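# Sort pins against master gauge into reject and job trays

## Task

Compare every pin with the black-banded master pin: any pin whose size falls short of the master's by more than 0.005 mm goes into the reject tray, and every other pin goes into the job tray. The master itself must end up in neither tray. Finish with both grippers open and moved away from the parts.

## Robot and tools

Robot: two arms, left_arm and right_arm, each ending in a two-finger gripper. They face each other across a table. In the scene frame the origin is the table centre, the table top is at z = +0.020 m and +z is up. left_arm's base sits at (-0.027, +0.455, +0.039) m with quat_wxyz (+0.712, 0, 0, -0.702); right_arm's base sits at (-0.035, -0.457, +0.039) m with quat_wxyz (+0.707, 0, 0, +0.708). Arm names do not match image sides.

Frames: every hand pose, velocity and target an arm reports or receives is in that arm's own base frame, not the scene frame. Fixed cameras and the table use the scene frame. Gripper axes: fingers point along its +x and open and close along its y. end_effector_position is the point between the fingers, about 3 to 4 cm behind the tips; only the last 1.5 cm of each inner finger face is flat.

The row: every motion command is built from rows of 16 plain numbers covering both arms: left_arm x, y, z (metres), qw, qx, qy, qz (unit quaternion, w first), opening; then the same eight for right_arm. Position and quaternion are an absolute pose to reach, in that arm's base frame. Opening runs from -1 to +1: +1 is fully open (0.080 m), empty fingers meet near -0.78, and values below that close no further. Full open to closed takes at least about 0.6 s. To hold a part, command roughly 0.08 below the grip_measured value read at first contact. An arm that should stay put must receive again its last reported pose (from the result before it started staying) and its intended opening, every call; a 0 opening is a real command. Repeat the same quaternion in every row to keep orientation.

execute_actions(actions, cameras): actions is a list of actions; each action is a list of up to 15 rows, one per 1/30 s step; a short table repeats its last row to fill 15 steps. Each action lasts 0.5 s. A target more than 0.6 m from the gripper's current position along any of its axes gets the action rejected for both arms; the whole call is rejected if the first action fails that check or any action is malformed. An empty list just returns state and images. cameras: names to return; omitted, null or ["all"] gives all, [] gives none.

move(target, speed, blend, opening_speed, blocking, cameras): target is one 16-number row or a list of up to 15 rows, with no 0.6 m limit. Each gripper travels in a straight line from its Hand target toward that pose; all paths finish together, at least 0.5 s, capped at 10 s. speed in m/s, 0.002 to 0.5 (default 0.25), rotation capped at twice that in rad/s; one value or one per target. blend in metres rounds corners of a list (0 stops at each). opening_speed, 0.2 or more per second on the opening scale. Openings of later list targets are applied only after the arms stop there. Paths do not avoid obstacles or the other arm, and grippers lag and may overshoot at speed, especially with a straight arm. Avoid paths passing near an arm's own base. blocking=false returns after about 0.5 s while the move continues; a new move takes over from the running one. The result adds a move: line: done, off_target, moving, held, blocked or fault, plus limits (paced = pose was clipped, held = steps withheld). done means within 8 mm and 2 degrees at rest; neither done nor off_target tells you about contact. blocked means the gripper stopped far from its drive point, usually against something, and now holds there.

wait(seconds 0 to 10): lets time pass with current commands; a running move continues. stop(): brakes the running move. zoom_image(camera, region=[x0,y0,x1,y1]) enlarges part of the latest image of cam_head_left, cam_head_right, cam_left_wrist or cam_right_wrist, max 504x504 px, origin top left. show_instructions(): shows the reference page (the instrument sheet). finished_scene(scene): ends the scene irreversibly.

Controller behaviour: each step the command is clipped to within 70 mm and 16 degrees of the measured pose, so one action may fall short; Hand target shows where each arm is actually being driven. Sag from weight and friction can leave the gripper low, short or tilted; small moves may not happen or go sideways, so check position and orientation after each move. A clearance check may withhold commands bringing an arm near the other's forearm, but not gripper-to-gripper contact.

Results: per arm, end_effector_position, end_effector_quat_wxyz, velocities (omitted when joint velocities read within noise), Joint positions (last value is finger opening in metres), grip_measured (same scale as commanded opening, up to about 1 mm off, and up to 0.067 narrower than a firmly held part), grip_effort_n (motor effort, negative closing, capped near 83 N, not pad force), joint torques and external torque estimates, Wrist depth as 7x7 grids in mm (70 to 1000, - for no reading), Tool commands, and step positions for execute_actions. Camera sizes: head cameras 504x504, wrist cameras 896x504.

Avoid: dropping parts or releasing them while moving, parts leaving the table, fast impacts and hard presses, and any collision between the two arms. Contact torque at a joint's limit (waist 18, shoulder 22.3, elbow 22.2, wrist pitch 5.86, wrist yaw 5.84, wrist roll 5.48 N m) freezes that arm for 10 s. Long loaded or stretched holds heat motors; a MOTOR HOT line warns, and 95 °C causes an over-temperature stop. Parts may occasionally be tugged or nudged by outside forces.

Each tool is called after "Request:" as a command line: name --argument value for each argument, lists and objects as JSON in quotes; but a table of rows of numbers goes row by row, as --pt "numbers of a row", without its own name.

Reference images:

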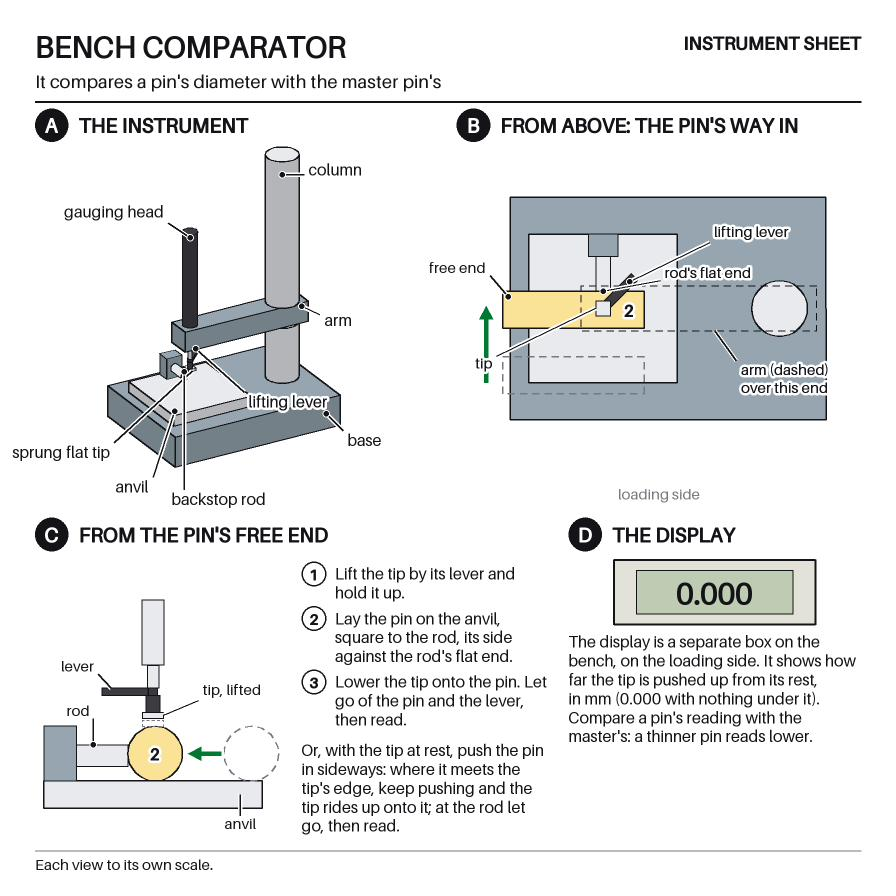

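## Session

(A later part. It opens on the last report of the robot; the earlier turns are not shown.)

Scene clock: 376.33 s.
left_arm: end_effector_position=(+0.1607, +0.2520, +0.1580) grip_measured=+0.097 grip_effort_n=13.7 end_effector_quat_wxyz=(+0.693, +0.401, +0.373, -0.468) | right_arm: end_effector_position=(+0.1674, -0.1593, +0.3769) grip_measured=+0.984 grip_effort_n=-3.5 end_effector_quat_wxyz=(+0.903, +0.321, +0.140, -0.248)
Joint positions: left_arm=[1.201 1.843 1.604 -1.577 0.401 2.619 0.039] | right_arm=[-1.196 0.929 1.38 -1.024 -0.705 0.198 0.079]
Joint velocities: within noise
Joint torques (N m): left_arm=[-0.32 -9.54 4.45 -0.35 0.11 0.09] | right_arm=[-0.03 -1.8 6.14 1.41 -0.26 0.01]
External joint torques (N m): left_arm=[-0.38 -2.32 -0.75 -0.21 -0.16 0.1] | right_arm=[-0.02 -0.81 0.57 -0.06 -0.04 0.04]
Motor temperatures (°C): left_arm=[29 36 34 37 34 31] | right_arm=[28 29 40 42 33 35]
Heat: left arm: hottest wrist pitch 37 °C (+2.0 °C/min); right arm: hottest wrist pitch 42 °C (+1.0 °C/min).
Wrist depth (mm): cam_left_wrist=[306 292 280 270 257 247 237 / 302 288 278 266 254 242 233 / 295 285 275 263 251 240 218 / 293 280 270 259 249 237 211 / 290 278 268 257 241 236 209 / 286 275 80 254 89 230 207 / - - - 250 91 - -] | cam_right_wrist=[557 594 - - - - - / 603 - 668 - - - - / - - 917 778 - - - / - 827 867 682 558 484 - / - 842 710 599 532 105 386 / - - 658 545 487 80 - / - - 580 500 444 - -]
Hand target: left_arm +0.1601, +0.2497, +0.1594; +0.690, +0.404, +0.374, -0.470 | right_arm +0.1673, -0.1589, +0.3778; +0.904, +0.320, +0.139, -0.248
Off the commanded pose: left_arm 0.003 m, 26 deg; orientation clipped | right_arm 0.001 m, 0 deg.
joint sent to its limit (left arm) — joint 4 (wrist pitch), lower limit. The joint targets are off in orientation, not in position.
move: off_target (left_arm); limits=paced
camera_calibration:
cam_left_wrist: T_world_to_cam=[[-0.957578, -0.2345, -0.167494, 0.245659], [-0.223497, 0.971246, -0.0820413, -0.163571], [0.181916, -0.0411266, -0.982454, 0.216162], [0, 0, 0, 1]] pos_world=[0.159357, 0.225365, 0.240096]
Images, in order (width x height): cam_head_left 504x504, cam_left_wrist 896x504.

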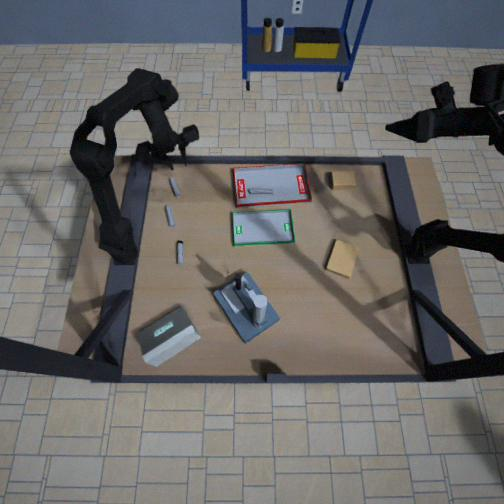

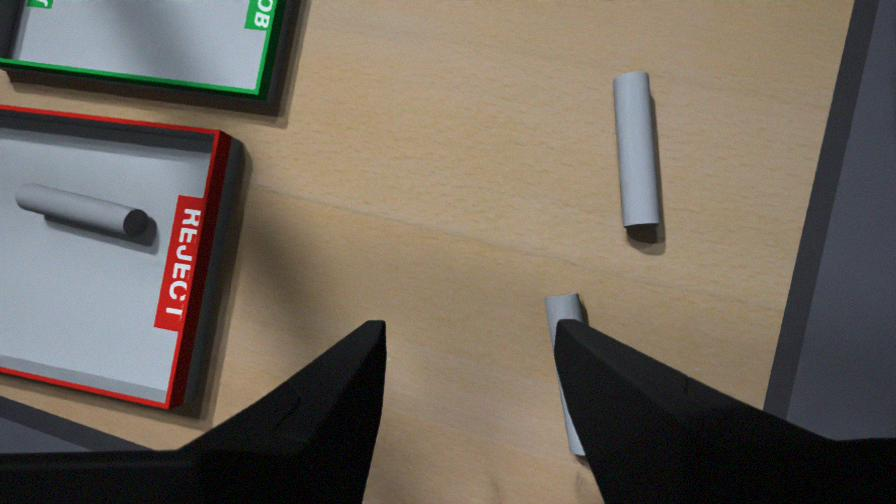

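Request:
move --pt "0.115 0.205 0.09 0.7378 0.2303 0.3056 -0.5560 0.1 0.1673 -0.1589 0.3778 0.904 0.320 0.139 -0.248 1" --pt "0.109 0.185 0.04 0.7378 0.2303 0.3056 -0.5560 0.1 0.1673 -0.1589 0.3778 0.904 0.320 0.139 -0.248 1" --cameras '["cam_left_wrist"]' --speed '[0.2, 0.1]'

Scene clock: 388.10 s.
left_arm: end_effector_position=(+0.1108, +0.1876, +0.0428) grip_measured=+0.097 grip_effort_n=13.7 end_effector_quat_wxyz=(+0.738, +0.237, +0.308, -0.552) | right_arm: end_effector_position=(+0.1674, -0.1593, +0.3769) grip_measured=+0.984 grip_effort_n=-2.6 end_effector_quat_wxyz=(+0.903, +0.321, +0.140, -0.248)
Joint positions: left_arm=[1.298 2.011 1.184 -1.434 0.383 2.73 0.039] | right_arm=[-1.196 0.929 1.38 -1.024 -0.705 0.198 0.079]
Joint velocities: within noise
Joint torques (N m): left_arm=[0.16 -6.74 2.63 -0.79 0.05 0.1] | right_arm=[-0.03 -1.8 6.13 1.41 -0.26 0.01]
External joint torques (N m): left_arm=[0.17 0.16 -1.01 0.08 -0.16 0.1] | right_arm=[-0.03 -0.92 0.7 -0.02 -0.04 0.03]
Motor temperatures (°C): left_arm=[29 36 34 36 34 31] | right_arm=[28 29 40 42 33 35]
Heat: left arm: hottest shoulder 36 °C (+5.1 °C/min); right arm: hottest wrist pitch 42 °C (+1.0 °C/min).
Wrist depth (mm): cam_left_wrist=[192 194 197 195 203 205 169 / 177 179 182 184 187 186 165 / 164 165 168 170 172 173 152 / 153 154 156 155 160 159 140 / 143 145 146 145 150 149 132 / 134 138 80 136 97 132 122 / - - - 130 91 - -] | cam_right_wrist=[- - - - - - - / - - 740 - - - - / - - 750 775 - - - / - - 833 686 553 486 - / - 852 716 594 530 105 384 / - - 656 547 483 80 - / - - 583 499 439 - -]
Hand target: left_arm +0.1090, +0.1850, +0.0401; +0.738, +0.230, +0.306, -0.556 | right_arm +0.1673, -0.1589, +0.3778; +0.904, +0.320, +0.139, -0.248
Off the commanded pose: left_arm 0.004 m, 1 deg | right_arm 0.001 m, 0 deg.
move: done
camera_calibration:
cam_left_wrist: T_world_to_cam=[[-0.965766, -0.258138, 0.0256864, 0.160558], [-0.244411, 0.872262, -0.423583, -0.0861307], [0.0869376, -0.41536, -0.905493, 0.186865], [0, 0, 0, 1]] pos_world=[0.117765, 0.194191, 0.128598]
Images, in order (width x height): cam_left_wrist 896x504.

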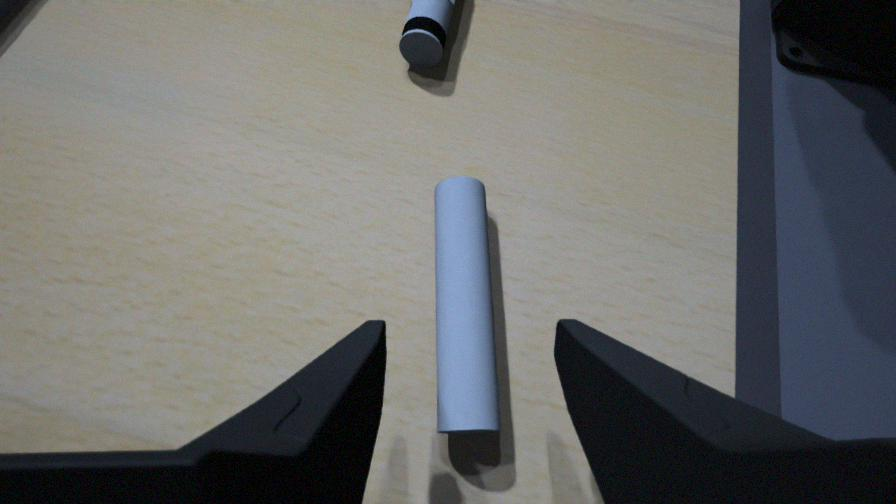

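Request:
move --pt "0.1085 0.184 0.009 0.7378 0.2303 0.3056 -0.5560 0.1 0.1673 -0.1589 0.3778 0.904 0.320 0.139 -0.248 1" --pt "0.1085 0.184 0.009 0.7378 0.2303 0.3056 -0.5560 -0.55 0.1673 -0.1589 0.3778 0.904 0.320 0.139 -0.248 1" --cameras '["cam_left_wrist"]' --speed '[0.06, 0.1]' --opening_speed 0.8

Scene clock: 392.87 s.
left_arm: end_effector_position=(+0.1101, +0.1864, +0.0123) grip_measured=-0.471 grip_effort_n=-83.5 end_effector_quat_wxyz=(+0.738, +0.236, +0.307, -0.553) | right_arm: end_effector_position=(+0.1674, -0.1593, +0.3769) grip_measured=+0.984 grip_effort_n=-3.0 end_effector_quat_wxyz=(+0.903, +0.321, +0.140, -0.248)
Joint positions: left_arm=[1.299 2.079 1.14 -1.324 0.382 2.731 0.014] | right_arm=[-1.196 0.929 1.38 -1.024 -0.705 0.198 0.079]
Joint velocities: within noise
Joint torques (N m): left_arm=[0.16 -6.67 2.4 -0.55 0.07 0.1] | right_arm=[-0.03 -1.79 6.14 1.41 -0.26 0.01]
External joint torques (N m): left_arm=[0.16 0.35 -0.9 0.32 -0.14 0.1] | right_arm=[-0.05 -0.78 0.59 -0.05 -0.03 0.03]
Motor temperatures (°C): left_arm=[29 36 34 36 34 31] | right_arm=[28 29 40 42 33 35]
Heat: left arm: hottest shoulder 36 °C (+5.0 °C/min); right arm: hottest wrist pitch 42 °C (+1.0 °C/min).
Wrist depth (mm): cam_left_wrist=[152 153 156 158 160 163 142 / 139 141 143 146 147 149 131 / 129 130 132 131 135 137 126 / 121 121 123 109 127 127 119 / 113 114 115 102 118 119 108 / 106 107 109 93 76 112 109 / - - - 102 - - -] | cam_right_wrist=[- - - - - - - / - - 740 - - - - / - - 766 775 - - - / - - 841 681 559 483 - / - 844 712 598 532 106 390 / - - 664 545 486 80 - / - - 585 502 439 - -]
Hand target: left_arm +0.1085, +0.1840, +0.0091; +0.738, +0.230, +0.306, -0.556 | right_arm +0.1673, -0.1589, +0.3778; +0.904, +0.320, +0.139, -0.248
Off the commanded pose: left_arm 0.004 m, 1 deg | right_arm 0.001 m, 0 deg.
move: done
camera_calibration:
cam_left_wrist: T_world_to_cam=[[-0.965738, -0.25808, 0.0272829, 0.160407], [-0.244851, 0.871269, -0.425369, -0.0979098], [0.0860084, -0.417475, -0.904609, 0.159255], [0, 0, 0, 1]] pos_world=[0.117241, 0.193188, 0.0980389]
Images, in order (width x height): cam_left_wrist 896x504.

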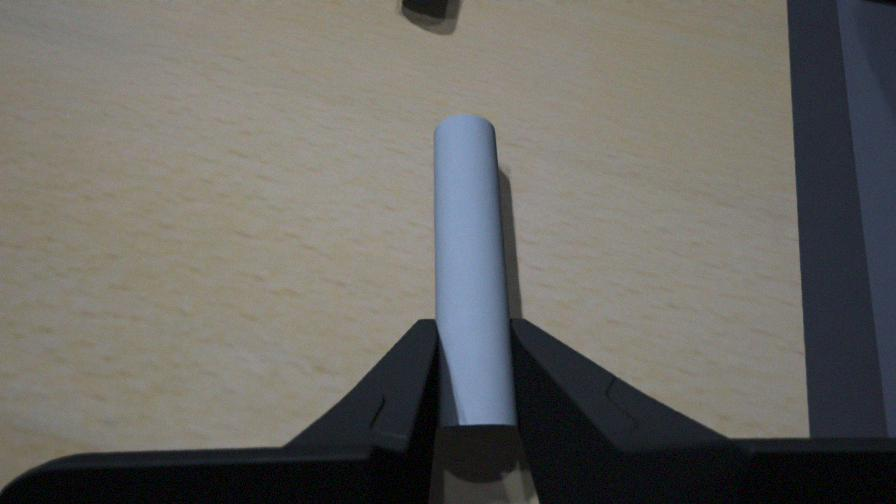

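Request:
move --pt "0.115 0.185 0.085 0.7378 0.2303 0.3056 -0.5560 -0.55 0.1673 -0.1589 0.3778 0.904 0.320 0.139 -0.248 1" --pt "0.23 0.05 0.13 0.8127 0.1834 0.3450 -0.4322 -0.55 0.1673 -0.1589 0.3778 0.904 0.320 0.139 -0.248 1" --pt "0.2997 -0.1012 0.085 0.8127 0.1834 0.3450 -0.4322 -0.55 0.1673 -0.1589 0.3778 0.904 0.320 0.139 -0.248 1" --pt "0.2997 -0.1012 0.052 0.8127 0.1834 0.3450 -0.4322 -0.55 0.1673 -0.1589 0.3778 0.904 0.320 0.139 -0.248 1" --cameras '["cam_left_wrist"]' --speed '[0.15, 0.3, 0.25, 0.06]' --blend '[0.01, 0.03, 0.005, 0]'

Request:
move --pt "0.2997 -0.1012 0.0495 0.8127 0.1834 0.3450 -0.4322 -0.55 0.1673 -0.1589 0.3778 0.904 0.320 0.139 -0.248 1" --pt "0.3110 -0.0938 0.0505 0.8127 0.1834 0.3450 -0.4322 -0.55 0.1673 -0.1589 0.3778 0.904 0.320 0.139 -0.248 1" --pt "0.3300 -0.0813 0.0505 0.8127 0.1834 0.3450 -0.4322 -0.55 0.1673 -0.1589 0.3778 0.904 0.320 0.139 -0.248 1" --cameras '["cam_left_wrist"]' --speed '[0.03, 0.04, 0.04]' --blend '[0.001, 0.002, 0]'

Scene clock: 403.83 s.
left_arm: end_effector_position=(+0.3017, -0.1003, +0.0550) grip_measured=-0.471 grip_effort_n=-83.5 end_effector_quat_wxyz=(+0.814, +0.185, +0.342, -0.431) | right_arm: end_effector_position=(+0.1674, -0.1593, +0.3769) grip_measured=+0.984 grip_effort_n=-3.0 end_effector_quat_wxyz=(+0.903, +0.321, +0.140, -0.248)
Joint positions: left_arm=[-0.057 1.504 0.646 -0.176 0.584 0.757 0.014] | right_arm=[-1.196 0.929 1.38 -1.024 -0.705 0.198 0.079]
Joint velocities: within noise
Joint torques (N m): left_arm=[-0.34 -5.2 4.48 1.3 0.32 -0.05] | right_arm=[-0.03 -1.79 6.14 1.41 -0.26 0]
External joint torques (N m): left_arm=[-0.35 -0.22 -1 0.22 -0.01 -0.05] | right_arm=[-0.04 -0.86 0.65 -0.04 -0.04 0.03]
Motor temperatures (°C): left_arm=[29 36 34 35 34 31] | right_arm=[28 29 40 42 33 35]
Heat: left arm: hottest shoulder 36 °C (+4.0 °C/min); right arm: hottest wrist pitch 42 °C (+1.0 °C/min).
Wrist depth (mm): cam_left_wrist=[206 207 - 173 214 221 224 / 190 188 - 146 197 203 205 / 177 113 116 131 181 188 163 / 165 132 125 109 142 174 162 / 155 122 118 102 158 163 160 / 144 118 113 93 81 154 153 / - - - 140 - - -] | cam_right_wrist=[- - - - - - - / - - - - - - - / 635 - 996 772 - - - / 532 775 859 684 554 483 - / - 533 722 594 530 106 387 / - - 639 552 486 80 - / - - 585 499 441 - -]
Hand target: left_arm +0.2996, -0.1012, +0.0520; +0.813, +0.183, +0.345, -0.432 | right_arm +0.1673, -0.1589, +0.3778; +0.904, +0.320, +0.139, -0.248
Off the commanded pose: left_arm 0.004 m, 0 deg | right_arm 0.001 m, 0 deg.
move: done
camera_calibration:
cam_left_wrist: T_world_to_cam=[[-0.839102, -0.543222, 0.0285941, 0.20339], [-0.502657, 0.754201, -0.422513, 0.282835], [0.207953, -0.368904, -0.905906, 0.0298882], [0, 0, 0, 1]] pos_world=[0.306619, -0.091802, 0.140761]
Images, in order (width x height): cam_left_wrist 896x504.

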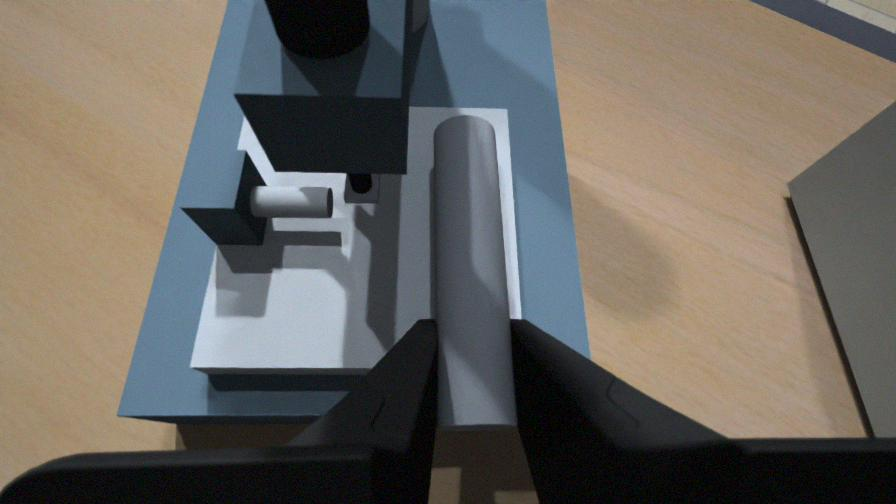

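Scene clock: 405.23 s.
left_arm: end_effector_position=(+0.3260, -0.0860, +0.0526) grip_measured=-0.471 grip_effort_n=-83.5 end_effector_quat_wxyz=(+0.811, +0.182, +0.341, -0.439) | right_arm: end_effector_position=(+0.1674, -0.1593, +0.3769) grip_measured=+0.984 grip_effort_n=-3.5 end_effector_quat_wxyz=(+0.903, +0.321, +0.140, -0.248)
Joint positions: left_arm=[0.009 1.617 0.753 -0.22 0.633 0.837 0.014] | right_arm=[-1.196 0.929 1.38 -1.024 -0.705 0.198 0.079]
Joint velocities: within noise
Joint torques (N m): left_arm=[0.95 -4.84 6.44 0.89 0.03 0.09] | right_arm=[-0.03 -1.8 6.13 1.41 -0.26 0.01]
External joint torques (N m): left_arm=[0.94 0.92 1.01 -0.13 -0.34 0.08] | right_arm=[-0.04 -0.87 0.67 -0.03 -0.04 0.03]
Motor temperatures (°C): left_arm=[29 36 34 35 34 31] | right_arm=[28 29 40 42 33 35]
Heat: left arm: hottest shoulder 36 °C (+4.1 °C/min); right arm: hottest wrist pitch 42 °C (+0.0 °C/min).
Wrist depth (mm): cam_left_wrist=[203 206 174 - 182 221 226 / 187 190 154 - 161 203 206 / 174 176 112 109 135 187 189 / 162 163 121 109 126 173 175 / 152 153 116 102 119 162 164 / 143 143 117 93 81 152 154 / - - - 138 - - -] | cam_right_wrist=[- - - - - - - / - - - - - - - / 629 - - 767 - - - / 525 770 854 688 558 486 - / - 506 711 601 529 105 386 / - - 632 545 482 80 - / - - 579 498 444 - -]
Hand target: left_arm +0.3299, -0.0813, +0.0506; +0.813, +0.183, +0.345, -0.432 | right_arm +0.1673, -0.1589, +0.3778; +0.904, +0.320, +0.139, -0.248
Off the commanded pose: left_arm 0.006 m, 1 deg | right_arm 0.001 m, 0 deg.
move: done
camera_calibration:
cam_left_wrist: T_world_to_cam=[[-0.846978, -0.530228, 0.0385509, 0.234805], [-0.493647, 0.757481, -0.427243, 0.280849], [0.197334, -0.380896, -0.903315, 0.0302226], [0, 0, 0, 1]] pos_world=[0.331551, -0.0767254, 0.138239]
Images, in order (width x height): cam_left_wrist 896x504.

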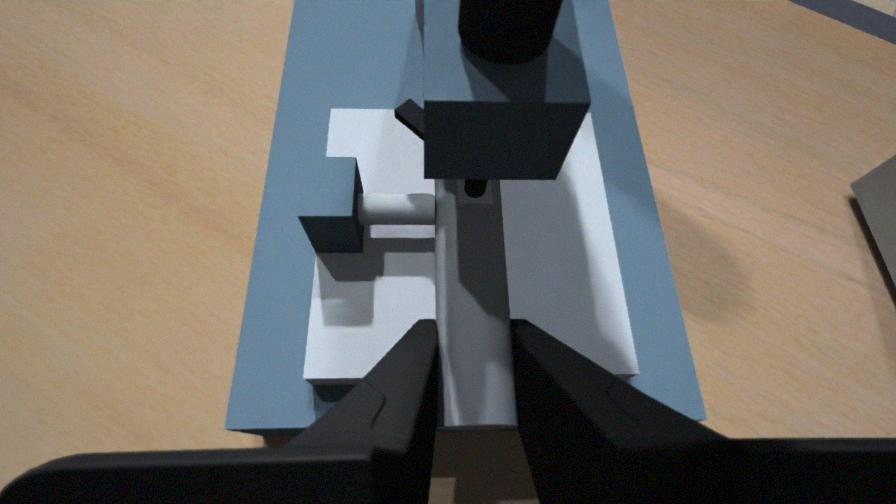

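Request:
move --pt "0.3300 -0.0813 0.0500 0.8127 0.1834 0.3450 -0.4322 -0.05 0.1673 -0.1589 0.3778 0.904 0.320 0.139 -0.248 1" --pt "0.3065 -0.053 0.083 0.8127 0.1834 0.3450 -0.4322 -0.05 0.1673 -0.1589 0.3778 0.904 0.320 0.139 -0.248 1" --pt "0.24 -0.05 0.18 0.8127 0.1834 0.3450 -0.4322 -0.05 0.1673 -0.1589 0.3778 0.904 0.320 0.139 -0.248 1" --cameras '["cam_left_wrist"]' --speed '[0.03, 0.08, 0.25]' --blend '[0, 0.02, 0]' --opening_speed 0.6

Request:
zoom_image --camera "cam_left_wrist" --region '[640, 140, 880, 300]'

Scene clock: 413.97 s.
left_arm: end_effector_position=(+0.2385, -0.0504, +0.1750) grip_measured=-0.053 grip_effort_n=14.2 end_effector_quat_wxyz=(+0.810, +0.181, +0.352, -0.433) | right_arm: end_effector_position=(+0.1674, -0.1593, +0.3769) grip_measured=+0.984 grip_effort_n=-3.5 end_effector_quat_wxyz=(+0.903, +0.321, +0.140, -0.248)
Joint positions: left_arm=[0.195 1.143 0.92 -1.007 0.69 1.044 0.033] | right_arm=[-1.196 0.929 1.38 -1.024 -0.705 0.198 0.079]
Joint velocities: within noise
Joint torques (N m): left_arm=[0.3 -3.92 7.37 0.59 0.64 0.1] | right_arm=[-0.03 -1.79 6.14 1.41 -0.26 0.01]
External joint torques (N m): left_arm=[0.29 -0.9 1.2 -0.21 0.21 0.1] | right_arm=[-0.04 -0.75 0.58 -0.05 -0.03 0.03]
Motor temperatures (°C): left_arm=[29 35 35 36 34 31] | right_arm=[28 29 40 42 33 35]
Heat: left arm: hottest wrist pitch 36 °C (+0.0 °C/min); right arm: hottest wrist pitch 42 °C (+0.0 °C/min).
Wrist depth (mm): cam_left_wrist=[357 363 234 380 - - - / 330 336 223 319 357 226 228 / 307 313 260 297 323 238 239 / 289 292 258 273 303 252 255 / 271 275 277 282 287 273 290 / 256 262 - 265 82 279 281 / - - - 252 77 - -] | cam_right_wrist=[- - - - - - - / - - - - - - - / 482 - 981 785 - - - / 514 763 862 688 561 480 - / 589 517 717 596 530 105 386 / - - 659 549 481 80 - / - - 592 499 442 - -]
Hand target: left_arm +0.2400, -0.0500, +0.1800; +0.813, +0.184, +0.345, -0.432 | right_arm +0.1673, -0.1589, +0.3778; +0.904, +0.320, +0.139, -0.248
Off the commanded pose: left_arm 0.005 m, 1 deg | right_arm 0.001 m, 0 deg.
move: done
camera_calibration:
cam_left_wrist: T_world_to_cam=[[-0.838788, -0.542383, 0.0474872, 0.170688], [-0.511738, 0.755594, -0.408903, 0.263991], [0.185901, -0.367284, -0.911341, 0.176448], [0, 0, 0, 1]] pos_world=[0.245463, -0.0420851, 0.260646]
Images, in order (width x height): cam_left_wrist 896x504.

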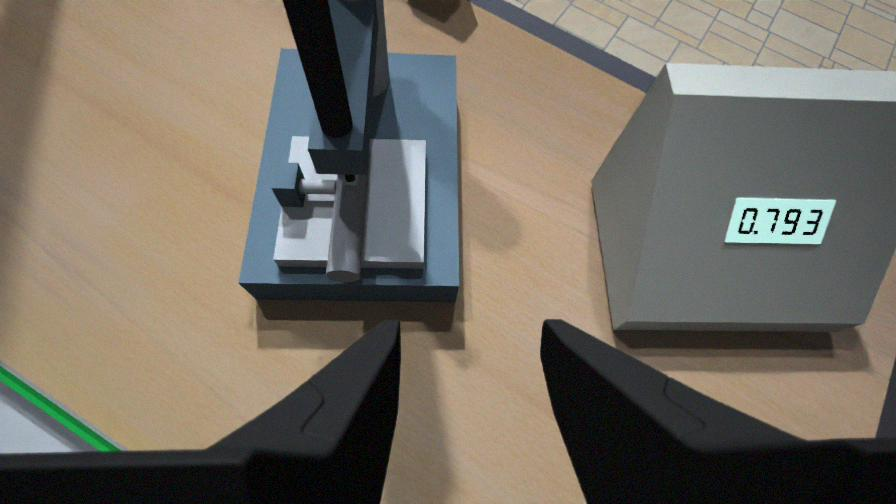

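Scaled by 2.100 from the camera's 896x504 image, which has a finer 1280x720 frame.

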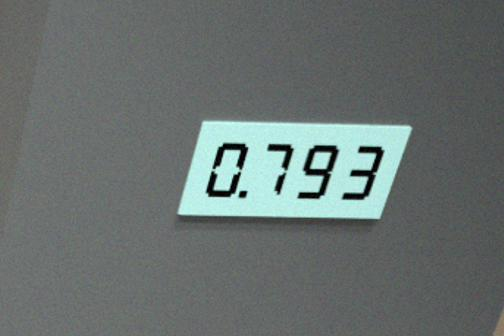

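Request:
move --pt "0.3005 -0.057 0.083 0.8127 0.1834 0.3450 -0.4322 0.0 0.1673 -0.1589 0.3778 0.904 0.320 0.139 -0.248 1" --pt "0.3210 -0.0862 0.0475 0.8127 0.1834 0.3450 -0.4322 0.0 0.1673 -0.1589 0.3778 0.904 0.320 0.139 -0.248 1" --pt "0.3210 -0.0862 0.0475 0.8127 0.1834 0.3450 -0.4322 -0.55 0.1673 -0.1589 0.3778 0.904 0.320 0.139 -0.248 1" --cameras '["cam_left_wrist"]' --speed '[0.25, 0.08, 0.1]' --blend '[0.003,0, 0]' --opening_speed 0.8

Scene clock: 428.30 s.
left_arm: end_effector_position=(+0.3243, -0.0854, +0.0530) grip_measured=-0.470 grip_effort_n=-83.5 end_effector_quat_wxyz=(+0.816, +0.186, +0.338, -0.431) | right_arm: end_effector_position=(+0.1674, -0.1593, +0.3769) grip_measured=+0.984 grip_effort_n=-2.6 end_effector_quat_wxyz=(+0.903, +0.321, +0.140, -0.248)
Joint positions: left_arm=[0.005 1.597 0.728 -0.192 0.618 0.822 0.014] | right_arm=[-1.196 0.929 1.38 -1.024 -0.705 0.198 0.079]
Joint velocities: within noise
Joint torques (N m): left_arm=[-0.33 -5.4 4.16 1.06 0.24 -0.06] | right_arm=[-0.02 -1.79 6.14 1.41 -0.26 0.01]
External joint torques (N m): left_arm=[-0.34 0.14 -1.2 0.03 -0.11 -0.06] | right_arm=[-0.03 -0.92 0.67 -0.04 -0.04 0.03]
Motor temperatures (°C): left_arm=[29 34 36 35 34 31] | right_arm=[28 29 40 42 33 35]
Heat: left arm: hottest elbow 36 °C (+1.0 °C/min); right arm: hottest wrist pitch 42 °C (+0.0 °C/min).
Wrist depth (mm): cam_left_wrist=[207 209 176 - 180 219 221 / 191 193 156 - 160 201 203 / 177 178 111 110 135 185 186 / 165 166 123 115 126 172 174 / 154 155 117 102 118 161 162 / 143 145 - 94 81 151 152 / - - - 138 - - -] | cam_right_wrist=[- - - - - - - / - - - - - - - / 633 - 993 774 - - - / 527 768 860 688 558 484 - / - 513 721 596 531 106 385 / - - 630 551 484 80 - / - - 579 501 442 - -]
Hand target: left_arm +0.3209, -0.0861, +0.0476; +0.813, +0.183, +0.345, -0.432 | right_arm +0.1673, -0.1589, +0.3778; +0.904, +0.320, +0.139, -0.248
Off the commanded pose: left_arm 0.006 m, 1 deg | right_arm 0.001 m, 0 deg.
move: done
camera_calibration:
cam_left_wrist: T_world_to_cam=[[-0.839982, -0.542168, 0.0220175, 0.231176], [-0.497769, 0.753771, -0.429017, 0.280836], [0.216003, -0.371326, -0.903028, 0.0259048], [0, 0, 0, 1]] pos_world=[0.328379, -0.0767309, 0.138787]
Images, in order (width x height): cam_left_wrist 896x504.

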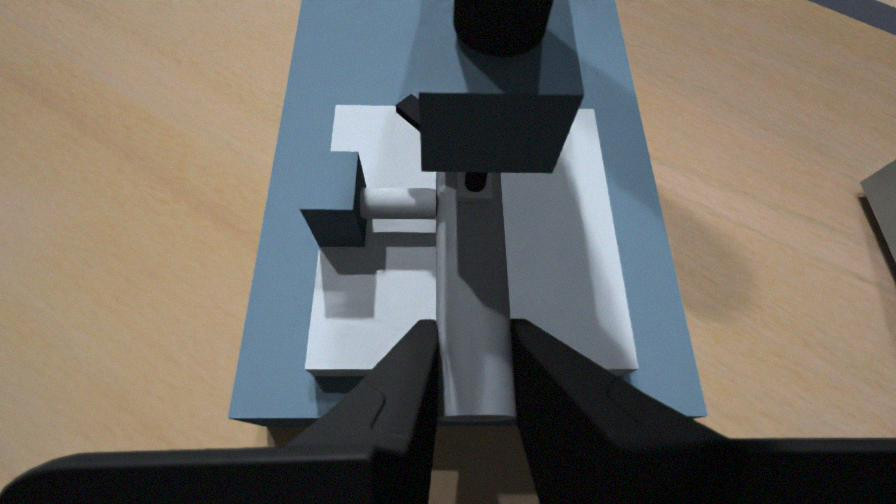

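Request:
move --pt "0.2945 -0.104 0.051 0.8127 0.1834 0.3450 -0.4322 -0.55 0.1673 -0.1589 0.3778 0.904 0.320 0.139 -0.248 1" --pt "0.285 -0.095 0.11 0.8127 0.1834 0.3450 -0.4322 -0.55 0.1673 -0.1589 0.3778 0.904 0.320 0.139 -0.248 1" --pt "0.36 0.25 0.12 0.9239 0 0.3827 0 -0.55 0.1673 -0.1589 0.3778 0.904 0.320 0.139 -0.248 1" --pt "0.384 0.288 0.07 0.9239 0 0.3827 0 -0.55 0.1673 -0.1589 0.3778 0.904 0.320 0.139 -0.248 1" --pt "0.384 0.288 0.019 0.9239 0 0.3827 0 -0.55 0.1673 -0.1589 0.3778 0.904 0.320 0.139 -0.248 1" --cameras '["cam_left_wrist"]' --speed '[0.08, 0.15, 0.3, 0.2, 0.08]' --blend '[0.005, 0.02, 0.03, 0.01, 0]'

Scene clock: 438.57 s.
left_arm: end_effector_position=(+0.3851, +0.2889, +0.0219) grip_measured=-0.470 grip_effort_n=-83.5 end_effector_quat_wxyz=(+0.924, +0.002, +0.382, +0.002) | right_arm: end_effector_position=(+0.1674, -0.1593, +0.3769) grip_measured=+0.984 grip_effort_n=-3.5 end_effector_quat_wxyz=(+0.903, +0.321, +0.140, -0.248)
Joint positions: left_arm=[0.802 2.113 1.255 -0.102 0.529 0.631 0.014] | right_arm=[-1.196 0.929 1.38 -1.024 -0.705 0.198 0.079]
Joint velocities: within noise
Joint torques (N m): left_arm=[0.15 -10.36 4.75 1.38 0.46 0.08] | right_arm=[-0.03 -1.79 6.15 1.41 -0.26 0.01]
External joint torques (N m): left_arm=[0.1 -0.96 -0.72 0.23 0.17 0.08] | right_arm=[-0.03 -0.88 0.67 -0.04 -0.04 0.03]
Motor temperatures (°C): left_arm=[29 35 36 36 34 31] | right_arm=[28 29 40 42 33 35]
Heat: left arm: hottest elbow 36 °C (+2.0 °C/min); right arm: hottest wrist pitch 42 °C (+0.0 °C/min).
Wrist depth (mm): cam_left_wrist=[134 134 155 160 162 161 163 / 119 133 145 146 149 150 142 / 112 125 133 132 135 140 135 / - 122 124 109 125 128 124 / - 115 116 102 117 118 120 / - 108 - 94 81 111 114 / - - - 103 - - -] | cam_right_wrist=[- - - - - - - / - 535 - - - - - / - - 881 585 - - - / - 819 854 639 548 483 - / - 835 709 603 532 106 387 / - - 663 558 489 80 - / - - 582 499 440 - -]
Hand target: left_arm +0.3840, +0.2880, +0.0189; +0.924, +0.000, +0.383, +0.000 | right_arm +0.1673, -0.1589, +0.3778; +0.904, +0.320, +0.139, -0.248
Off the commanded pose: left_arm 0.003 m, 0 deg | right_arm 0.001 m, 0 deg.
move: done
camera_calibration:
cam_left_wrist: T_world_to_cam=[[-0.0185063, -0.999384, 0.0298107, 0.301419], [-0.90037, 0.00369382, -0.43511, 0.387501], [0.434732, -0.0348929, -0.899884, -0.0578318], [0, 0, 0, 1]] pos_world=[0.379614, 0.297784, 0.107578]
Images, in order (width x height): cam_left_wrist 896x504.

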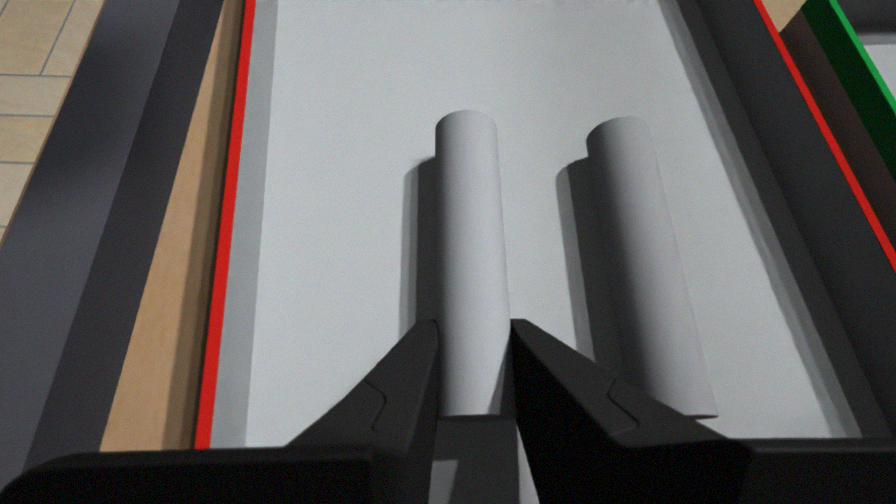

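Request:
move --pt "0.384 0.294 0.0185 0.9239 0 0.3827 0 -0.55 0.1673 -0.1589 0.3778 0.904 0.320 0.139 -0.248 1" --pt "0.384 0.294 0.0140 0.9239 0 0.3827 0 -0.55 0.1673 -0.1589 0.3778 0.904 0.320 0.139 -0.248 1" --cameras '["cam_left_wrist"]' --speed '[0.05, 0.03]'

Scene clock: 444.20 s.
left_arm: end_effector_position=(+0.3840, +0.2907, +0.0191) grip_measured=-0.470 grip_effort_n=-83.5 end_effector_quat_wxyz=(+0.925, +0.002, +0.381, -0.001) | right_arm: end_effector_position=(+0.1674, -0.1593, +0.3769) grip_measured=+0.984 grip_effort_n=-3.0 end_effector_quat_wxyz=(+0.903, +0.321, +0.140, -0.248)
Joint positions: left_arm=[0.809 2.123 1.258 -0.099 0.54 0.64 0.014] | right_arm=[-1.196 0.929 1.38 -1.024 -0.705 0.198 0.079]
Joint velocities: within noise
Joint torques (N m): left_arm=[0.43 -8.62 6.42 1.3 0.29 0.11] | right_arm=[-0.03 -1.8 6.13 1.41 -0.26 0.01]
External joint torques (N m): left_arm=[0.46 1 0.84 0.12 -0.02 0.1] | right_arm=[-0.04 -0.9 0.64 -0.05 -0.04 0.03]
Motor temperatures (°C): left_arm=[29 36 35 36 34 31] | right_arm=[28 29 40 42 33 35]
Heat: left arm: hottest shoulder 36 °C (-1.0 °C/min); right arm: hottest wrist pitch 42 °C (+0.0 °C/min).
Wrist depth (mm): cam_left_wrist=[- 133 154 159 161 161 161 / 117 130 144 145 148 148 141 / - 122 133 132 134 138 131 / - 120 123 110 124 125 126 / 108 114 115 102 118 105 120 / - 106 - 94 81 102 114 / - - - 102 - - -] | cam_right_wrist=[- - - - - - - / - 531 - - - - - / - - 885 588 - - - / - 826 851 644 554 482 - / - 823 720 602 535 105 385 / - - 653 551 484 80 - / - - 583 502 445 - -]
Hand target: left_arm +0.3838, +0.2939, +0.0140; +0.924, +0.000, +0.383, +0.000 | right_arm +0.1673, -0.1589, +0.3778; +0.904, +0.320, +0.139, -0.248
Off the commanded pose: left_arm 0.006 m, 0 deg | right_arm 0.001 m, 0 deg.
move: done
camera_calibration:
cam_left_wrist: T_world_to_cam=[[-0.0239264, -0.999181, 0.0326224, 0.305314], [-0.898977, 0.00722868, -0.437936, 0.383828], [0.437342, -0.039805, -0.898414, -0.0593765], [0, 0, 0, 1]] pos_world=[0.378326, 0.299926, 0.104787]
Images, in order (width x height): cam_left_wrist 896x504.

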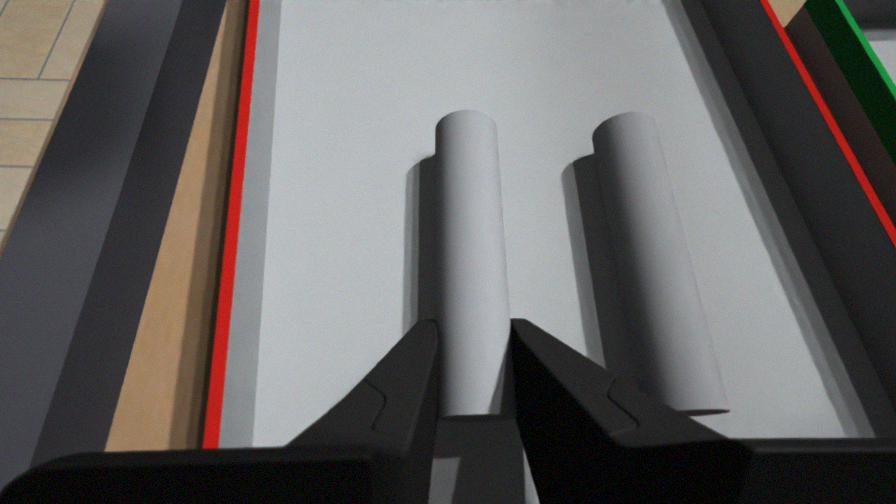

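Request:
move --pt "0.384 0.294 0.0135 0.9239 0 0.3827 0 -0.55 0.1673 -0.1589 0.3778 0.904 0.320 0.139 -0.248 1" --pt "0.384 0.294 0.0135 0.9239 0 0.3827 0 -0.22 0.1673 -0.1589 0.3778 0.904 0.320 0.139 -0.248 1" --pt "0.354 0.292 0.050 0.9239 0 0.3827 0 -0.22 0.1673 -0.1589 0.3778 0.904 0.320 0.139 -0.248 1" --cameras '["cam_left_wrist"]' --speed '[0.05, 0.03, 0.08]' --opening_speed 0.5

Scene clock: 450.37 s.
left_arm: end_effector_position=(+0.3562, +0.2940, +0.0485) grip_measured=-0.223 grip_effort_n=14.7 end_effector_quat_wxyz=(+0.923, +0.001, +0.384, +0.002) | right_arm: end_effector_position=(+0.1674, -0.1593, +0.3769) grip_measured=+0.984 grip_effort_n=-3.0 end_effector_quat_wxyz=(+0.903, +0.321, +0.140, -0.248)
Joint positions: left_arm=[0.865 2.012 1.229 -0.212 0.563 0.693 0.025] | right_arm=[-1.196 0.929 1.38 -1.024 -0.705 0.198 0.079]
Joint velocities: within noise
Joint torques (N m): left_arm=[0.22 -11.6 4.34 0.9 0.52 0.11] | right_arm=[-0.04 -1.79 6.15 1.41 -0.26 0.01]
External joint torques (N m): left_arm=[0.16 -2.55 -1.46 -0.25 0.21 0.11] | right_arm=[-0.03 -0.86 0.68 -0.03 -0.05 0.03]
Motor temperatures (°C): left_arm=[29 36 35 36 34 31] | right_arm=[28 29 40 42 33 35]
Heat: left arm: hottest shoulder 36 °C (+0.0 °C/min); right arm: hottest wrist pitch 42 °C (+0.0 °C/min).
Wrist depth (mm): cam_left_wrist=[- 172 193 199 201 197 203 / - 157 180 182 185 184 189 / - 147 166 163 168 171 172 / 973 145 155 154 154 161 152 / 912 134 146 144 146 149 147 / - 135 - 136 81 143 139 / - - - 129 83 - -] | cam_right_wrist=[- - - - - - - / 570 547 558 - - - - / - - 924 603 - - - / - 803 856 642 558 480 - / - 801 715 602 528 105 388 / - - 658 547 481 80 - / - - 585 500 441 - -]
Hand target: left_arm +0.3541, +0.2921, +0.0500; +0.924, +0.000, +0.383, +0.000 | right_arm +0.1673, -0.1589, +0.3778; +0.904, +0.320, +0.139, -0.248
Off the commanded pose: left_arm 0.003 m, 0 deg | right_arm 0.001 m, 0 deg.
move: done
camera_calibration:
cam_left_wrist: T_world_to_cam=[[-0.0181577, -0.999318, 0.0321643, 0.304999], [-0.901813, 0.00247774, -0.432119, 0.373794], [0.431744, -0.0368525, -0.901243, -0.0194084], [0, 0, 0, 1]] pos_world=[0.35101, 0.303149, 0.134222]
Images, in order (width x height): cam_left_wrist 896x504.

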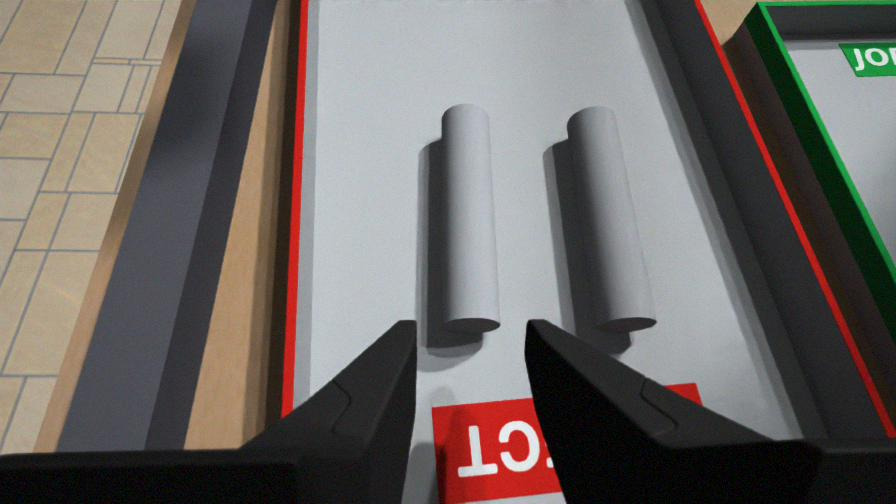

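Request:
move --pt "0.32 0.29 0.11 0.9239 0 0.3827 0 0.1 0.1673 -0.1589 0.3778 0.904 0.320 0.139 -0.248 1" --pt "0.14 0.32 0.10 0.7545 0.2209 0.3125 -0.5332 0.1 0.1673 -0.1589 0.3778 0.904 0.320 0.139 -0.248 1" --pt "0.1115 0.303 0.043 0.7545 0.2209 0.3125 -0.5332 0.1 0.1673 -0.1589 0.3778 0.904 0.320 0.139 -0.248 1" --cameras '["cam_left_wrist"]' --speed '[0.2, 0.3, 0.1]' --blend '[0.02, 0.02, 0]'

Scene clock: 459.73 s.
left_arm: end_effector_position=(+0.1134, +0.3054, +0.0468) grip_measured=+0.097 grip_effort_n=13.7 end_effector_quat_wxyz=(+0.753, +0.264, +0.346, -0.494) | right_arm: end_effector_position=(+0.1674, -0.1593, +0.3769) grip_measured=+0.984 grip_effort_n=-3.0 end_effector_quat_wxyz=(+0.903, +0.321, +0.140, -0.248)
Joint positions: left_arm=[1.387 2.291 1.726 -1.577 0.379 2.708 0.039] | right_arm=[-1.196 0.929 1.38 -1.024 -0.705 0.198 0.079]
Joint velocities: within noise
Joint torques (N m): left_arm=[0.16 -9.47 3.51 -0.86 0.05 0.1] | right_arm=[-0.03 -1.79 6.15 1.41 -0.26 0.01]
External joint torques (N m): left_arm=[0.15 -0.08 -0.83 -0.14 -0.17 0.1] | right_arm=[-0.03 -0.82 0.63 -0.04 -0.04 0.03]
Motor temperatures (°C): left_arm=[29 38 35 36 34 31] | right_arm=[28 29 40 42 33 35]
Heat: left arm: hottest shoulder 38 °C (+2.0 °C/min); right arm: hottest wrist pitch 42 °C (+0.0 °C/min).
Wrist depth (mm): cam_left_wrist=[184 183 183 183 182 182 176 / 172 173 172 172 172 172 155 / 163 163 162 160 162 162 148 / 154 154 154 151 153 153 143 / 146 146 146 144 146 146 128 / 139 140 80 137 97 139 118 / - - - 132 130 - -] | cam_right_wrist=[- - 713 - - - - / - - - - - - - / - - 972 772 - - - / - - 861 690 556 483 - / - 847 725 606 533 105 388 / - - 654 549 483 80 - / - - 587 496 440 - -]
Hand target: left_arm +0.1115, +0.3026, +0.0426; +0.753, +0.256, +0.343, -0.499 | right_arm +0.1673, -0.1589, +0.3778; +0.904, +0.320, +0.139, -0.248
Off the commanded pose: left_arm 0.005 m, 8 deg | right_arm 0.001 m, 0 deg.
joint sent to its limit (left arm) — joint 4 (wrist pitch), lower limit. The joint targets are off in orientation, not in position.
move: off_target (left_arm); limits=paced
camera_calibration:
cam_left_wrist: T_world_to_cam=[[-0.933955, -0.356912, -0.0184618, 0.221997], [-0.331425, 0.884277, -0.328957, -0.184755], [0.133734, -0.301112, -0.944165, 0.20081], [0, 0, 0, 1]] pos_world=[0.119248, 0.303075, 0.13292]
Images, in order (width x height): cam_left_wrist 896x504.

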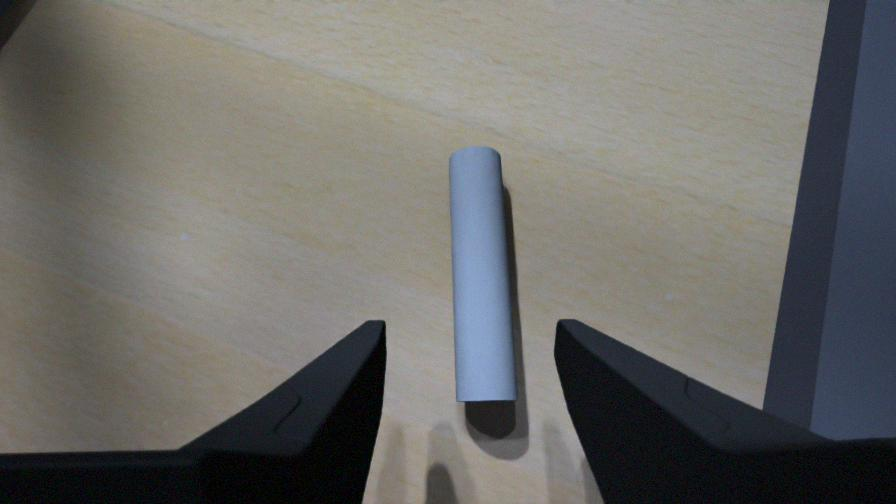

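Request:
move --pt "0.1073 0.3015 0.016 0.7545 0.2209 0.3125 -0.5332 0.1 0.1673 -0.1589 0.3778 0.904 0.320 0.139 -0.248 1" --cameras '["cam_left_wrist"]' --speed '[0.06]'

Scene clock: 467.50 s.
left_arm: end_effector_position=(+0.1089, +0.3000, +0.0185) grip_measured=+0.097 grip_effort_n=13.7 end_effector_quat_wxyz=(+0.754, +0.237, +0.325, -0.519) | right_arm: end_effector_position=(+0.1674, -0.1593, +0.3769) grip_measured=+0.984 grip_effort_n=-3.0 end_effector_quat_wxyz=(+0.903, +0.321, +0.140, -0.248)
Joint positions: left_arm=[1.392 2.385 1.728 -1.577 0.366 2.741 0.039] | right_arm=[-1.196 0.929 1.38 -1.024 -0.705 0.198 0.079]
Joint velocities: within noise
Joint torques (N m): left_arm=[0.29 -9.49 5.01 -0.99 0.02 0.1] | right_arm=[-0.03 -1.79 6.14 1.41 -0.26 0.01]
External joint torques (N m): left_arm=[0.29 0.14 0.94 -0.16 -0.18 0.1] | right_arm=[-0.04 -0.84 0.67 -0.02 -0.04 0.03]
Motor temperatures (°C): left_arm=[29 38 35 36 34 31] | right_arm=[28 29 40 42 33 35]
Heat: left arm: hottest shoulder 38 °C (+2.0 °C/min); right arm: hottest wrist pitch 42 °C (+0.0 °C/min).
Wrist depth (mm): cam_left_wrist=[153 154 157 158 160 162 158 / 142 143 145 147 148 149 146 / 132 132 134 132 137 138 135 / 124 125 126 125 129 129 127 / 115 117 118 116 120 121 115 / 110 111 81 111 97 114 113 / - - - 105 105 - -] | cam_right_wrist=[- - 724 - - - - / - - - - - - - / - - 977 760 - - - / - - 860 685 560 487 - / - 841 716 605 528 106 389 / - - 653 550 488 80 - / - - 587 498 442 - -]
Hand target: left_arm +0.1073, +0.3012, +0.0157; +0.754, +0.235, +0.325, -0.521 | right_arm +0.1673, -0.1589, +0.3778; +0.904, +0.320, +0.139, -0.248
Off the commanded pose: left_arm 0.003 m, 3 deg | right_arm 0.001 m, 0 deg.
joint sent to its limit (left arm) — joint 4 (wrist pitch), lower limit. The joint targets are off in orientation, not in position.
move: off_target (left_arm)
camera_calibration:
cam_left_wrist: T_world_to_cam=[[-0.943497, -0.330989, 0.0161032, 0.207967], [-0.309972, 0.864319, -0.396067, -0.185899], [0.117175, -0.37868, -0.91808, 0.197588], [0, 0, 0, 1]] pos_world=[0.11544, 0.304333, 0.104425]
Images, in order (width x height): cam_left_wrist 896x504.

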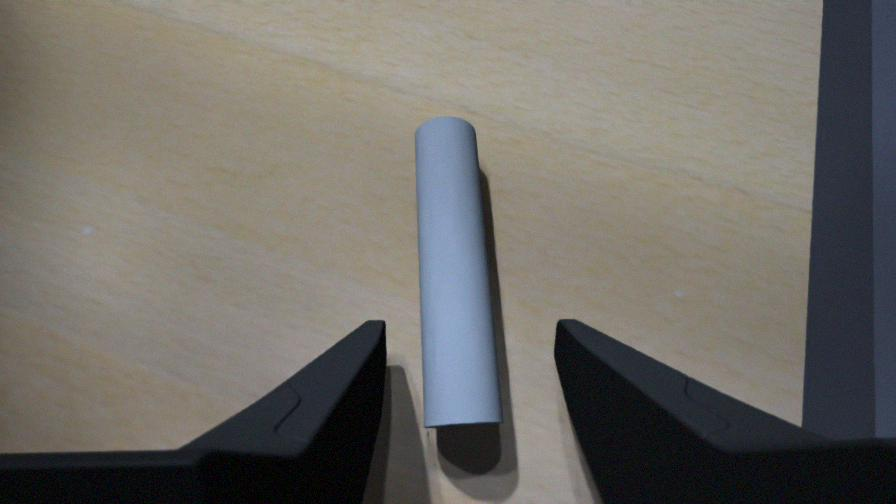

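Request:
move --pt "0.1090 0.3020 0.0085 0.7545 0.2209 0.3125 -0.5332 0.1 0.1673 -0.1589 0.3778 0.904 0.320 0.139 -0.248 1" --pt "0.1090 0.3020 0.0085 0.7545 0.2209 0.3125 -0.5332 -0.55 0.1673 -0.1589 0.3778 0.904 0.320 0.139 -0.248 1" --cameras '["cam_left_wrist"]' --speed '[0.05, 0.1]' --opening_speed 0.8

Scene clock: 472.50 s.
left_arm: end_effector_position=(+0.1087, +0.3016, +0.0146) grip_measured=-0.470 grip_effort_n=-83.5 end_effector_quat_wxyz=(+0.754, +0.234, +0.323, -0.522) | right_arm: end_effector_position=(+0.1674, -0.1593, +0.3769) grip_measured=+0.984 grip_effort_n=-3.0 end_effector_quat_wxyz=(+0.903, +0.321, +0.140, -0.248)
Joint positions: left_arm=[1.393 2.405 1.744 -1.581 0.364 2.743 0.014] | right_arm=[-1.196 0.929 1.38 -1.024 -0.705 0.198 0.079]
Joint velocities: within noise
Joint torques (N m): left_arm=[-0.14 -8.3 4.83 -0.69 0.14 0.12] | right_arm=[-0.03 -1.79 6.13 1.41 -0.26 0]
External joint torques (N m): left_arm=[-0.14 1.47 0.72 0.14 -0.06 0.12] | right_arm=[-0.03 -0.87 0.68 -0.03 -0.04 0.03]
Motor temperatures (°C): left_arm=[29 38 35 36 34 31] | right_arm=[28 29 41 42 33 35]
Heat: left arm: hottest shoulder 38 °C (+3.0 °C/min); right arm: hottest wrist pitch 42 °C (+0.0 °C/min).
Wrist depth (mm): cam_left_wrist=[149 150 153 154 157 158 155 / 138 139 141 144 144 146 143 / 129 129 131 128 134 136 132 / 120 121 122 122 126 126 124 / 113 114 115 100 117 118 110 / 106 107 109 94 76 112 110 / - - - 102 - - -] | cam_right_wrist=[- - 710 - - - - / - - - - - - - / - - 971 774 - - - / - - 857 688 559 483 - / - 836 721 597 527 106 387 / - - 660 552 481 80 - / - - 584 497 445 - -]
Hand target: left_arm +0.1089, +0.3016, +0.0084; +0.754, +0.229, +0.320, -0.525 | right_arm +0.1673, -0.1589, +0.3778; +0.904, +0.320, +0.139, -0.248
Off the commanded pose: left_arm 0.006 m, 2 deg | right_arm 0.001 m, 0 deg.
joint read past its limit (left arm) — joint 4 (wrist pitch), lower limit.
joint sent to its limit (left arm) — joint 4 (wrist pitch), lower limit. The joint targets still meet the commanded pose.
move: done
camera_calibration:
cam_left_wrist: T_world_to_cam=[[-0.94426, -0.328539, 0.0208787, 0.207674], [-0.308745, 0.861792, -0.402482, -0.188109], [0.114238, -0.386493, -0.91519, 0.197339], [0, 0, 0, 1]] pos_world=[0.115477, 0.30661, 0.100556]
Images, in order (width x height): cam_left_wrist 896x504.

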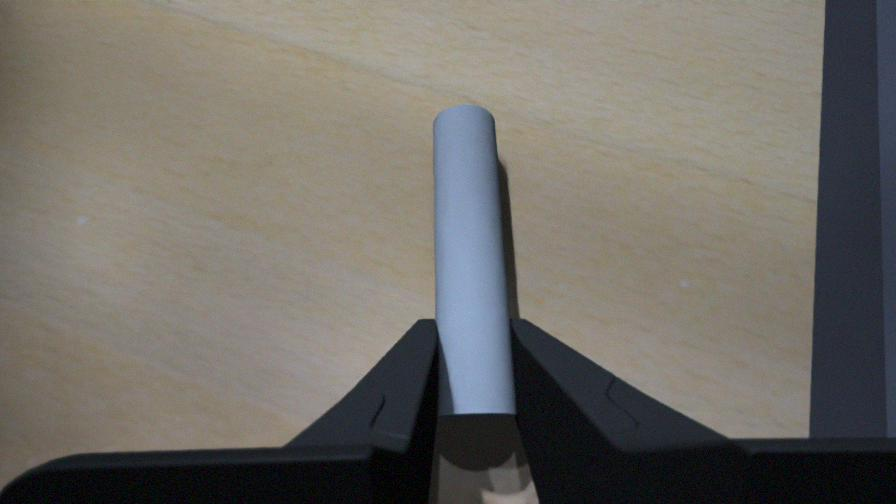

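Request:
move --pt "0.115 0.29 0.045 0.7545 0.2209 0.3125 -0.5332 -0.55 0.1673 -0.1589 0.3778 0.904 0.320 0.139 -0.248 1" --pt "0.20 0.16 0.11 0.8079 0.1894 0.3563 -0.4296 -0.55 0.1673 -0.1589 0.3778 0.904 0.320 0.139 -0.248 1" --pt "0.2997 -0.1012 0.09 0.8079 0.1894 0.3563 -0.4296 -0.55 0.1673 -0.1589 0.3778 0.904 0.320 0.139 -0.248 1" --pt "0.2997 -0.1012 0.056 0.8079 0.1894 0.3563 -0.4296 -0.55 0.1673 -0.1589 0.3778 0.904 0.320 0.139 -0.248 1" --cameras '["cam_left_wrist"]' --speed '[0.15, 0.3, 0.25, 0.06]' --blend '[0.01, 0.03, 0.005, 0]'

Scene clock: 481.93 s.
left_arm: end_effector_position=(+0.3018, -0.1003, +0.0592) grip_measured=-0.470 grip_effort_n=-83.5 end_effector_quat_wxyz=(+0.810, +0.191, +0.353, -0.428) | right_arm: end_effector_position=(+0.1674, -0.1593, +0.3769) grip_measured=+0.984 grip_effort_n=-3.5 end_effector_quat_wxyz=(+0.903, +0.321, +0.140, -0.248)
Joint positions: left_arm=[-0.067 1.494 0.675 -0.232 0.56 0.759 0.014] | right_arm=[-1.196 0.929 1.38 -1.024 -0.705 0.198 0.079]
Joint velocities: within noise
Joint torques (N m): left_arm=[-0.33 -5.22 4.55 1.26 0.31 -0.05] | right_arm=[-0.03 -1.79 6.14 1.41 -0.26 0.01]
External joint torques (N m): left_arm=[-0.32 -0.17 -1.06 0.18 -0.03 -0.06] | right_arm=[-0.03 -0.82 0.6 -0.06 -0.04 0.03]
Motor temperatures (°C): left_arm=[29 38 35 36 34 31] | right_arm=[28 29 41 42 33 35]
Heat: left arm: hottest shoulder 38 °C (+3.0 °C/min); right arm: hottest wrist pitch 42 °C (+0.0 °C/min).
Wrist depth (mm): cam_left_wrist=[205 206 - 173 214 220 223 / 190 189 72 148 198 204 206 / 178 150 114 118 183 189 163 / 167 136 128 127 171 176 162 / 157 122 121 100 163 166 163 / 149 122 117 95 81 157 156 / - - - 144 - - -] | cam_right_wrist=[- - - - - - - / - - - - - - - / 643 - 997 777 - - - / 529 815 846 684 556 487 - / - 527 722 599 531 105 387 / - - 643 552 486 80 - / - - 587 504 441 - -]
Hand target: left_arm +0.2997, -0.1012, +0.0561; +0.808, +0.190, +0.356, -0.430 | right_arm +0.1673, -0.1589, +0.3778; +0.904, +0.320, +0.139, -0.248
Off the commanded pose: left_arm 0.004 m, 0 deg | right_arm 0.001 m, 0 deg.
move: done
camera_calibration:
cam_left_wrist: T_world_to_cam=[[-0.838526, -0.544098, 0.0288331, 0.203048], [-0.509047, 0.763443, -0.397525, 0.28602], [0.19428, -0.348012, -0.917138, 0.0405334], [0, 0, 0, 1]] pos_world=[0.307984, -0.0937761, 0.14502]
Images, in order (width x height): cam_left_wrist 896x504.

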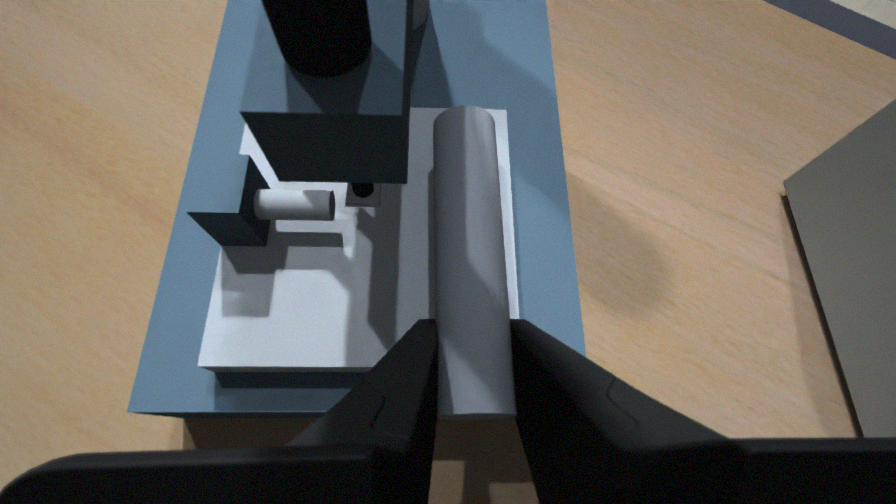

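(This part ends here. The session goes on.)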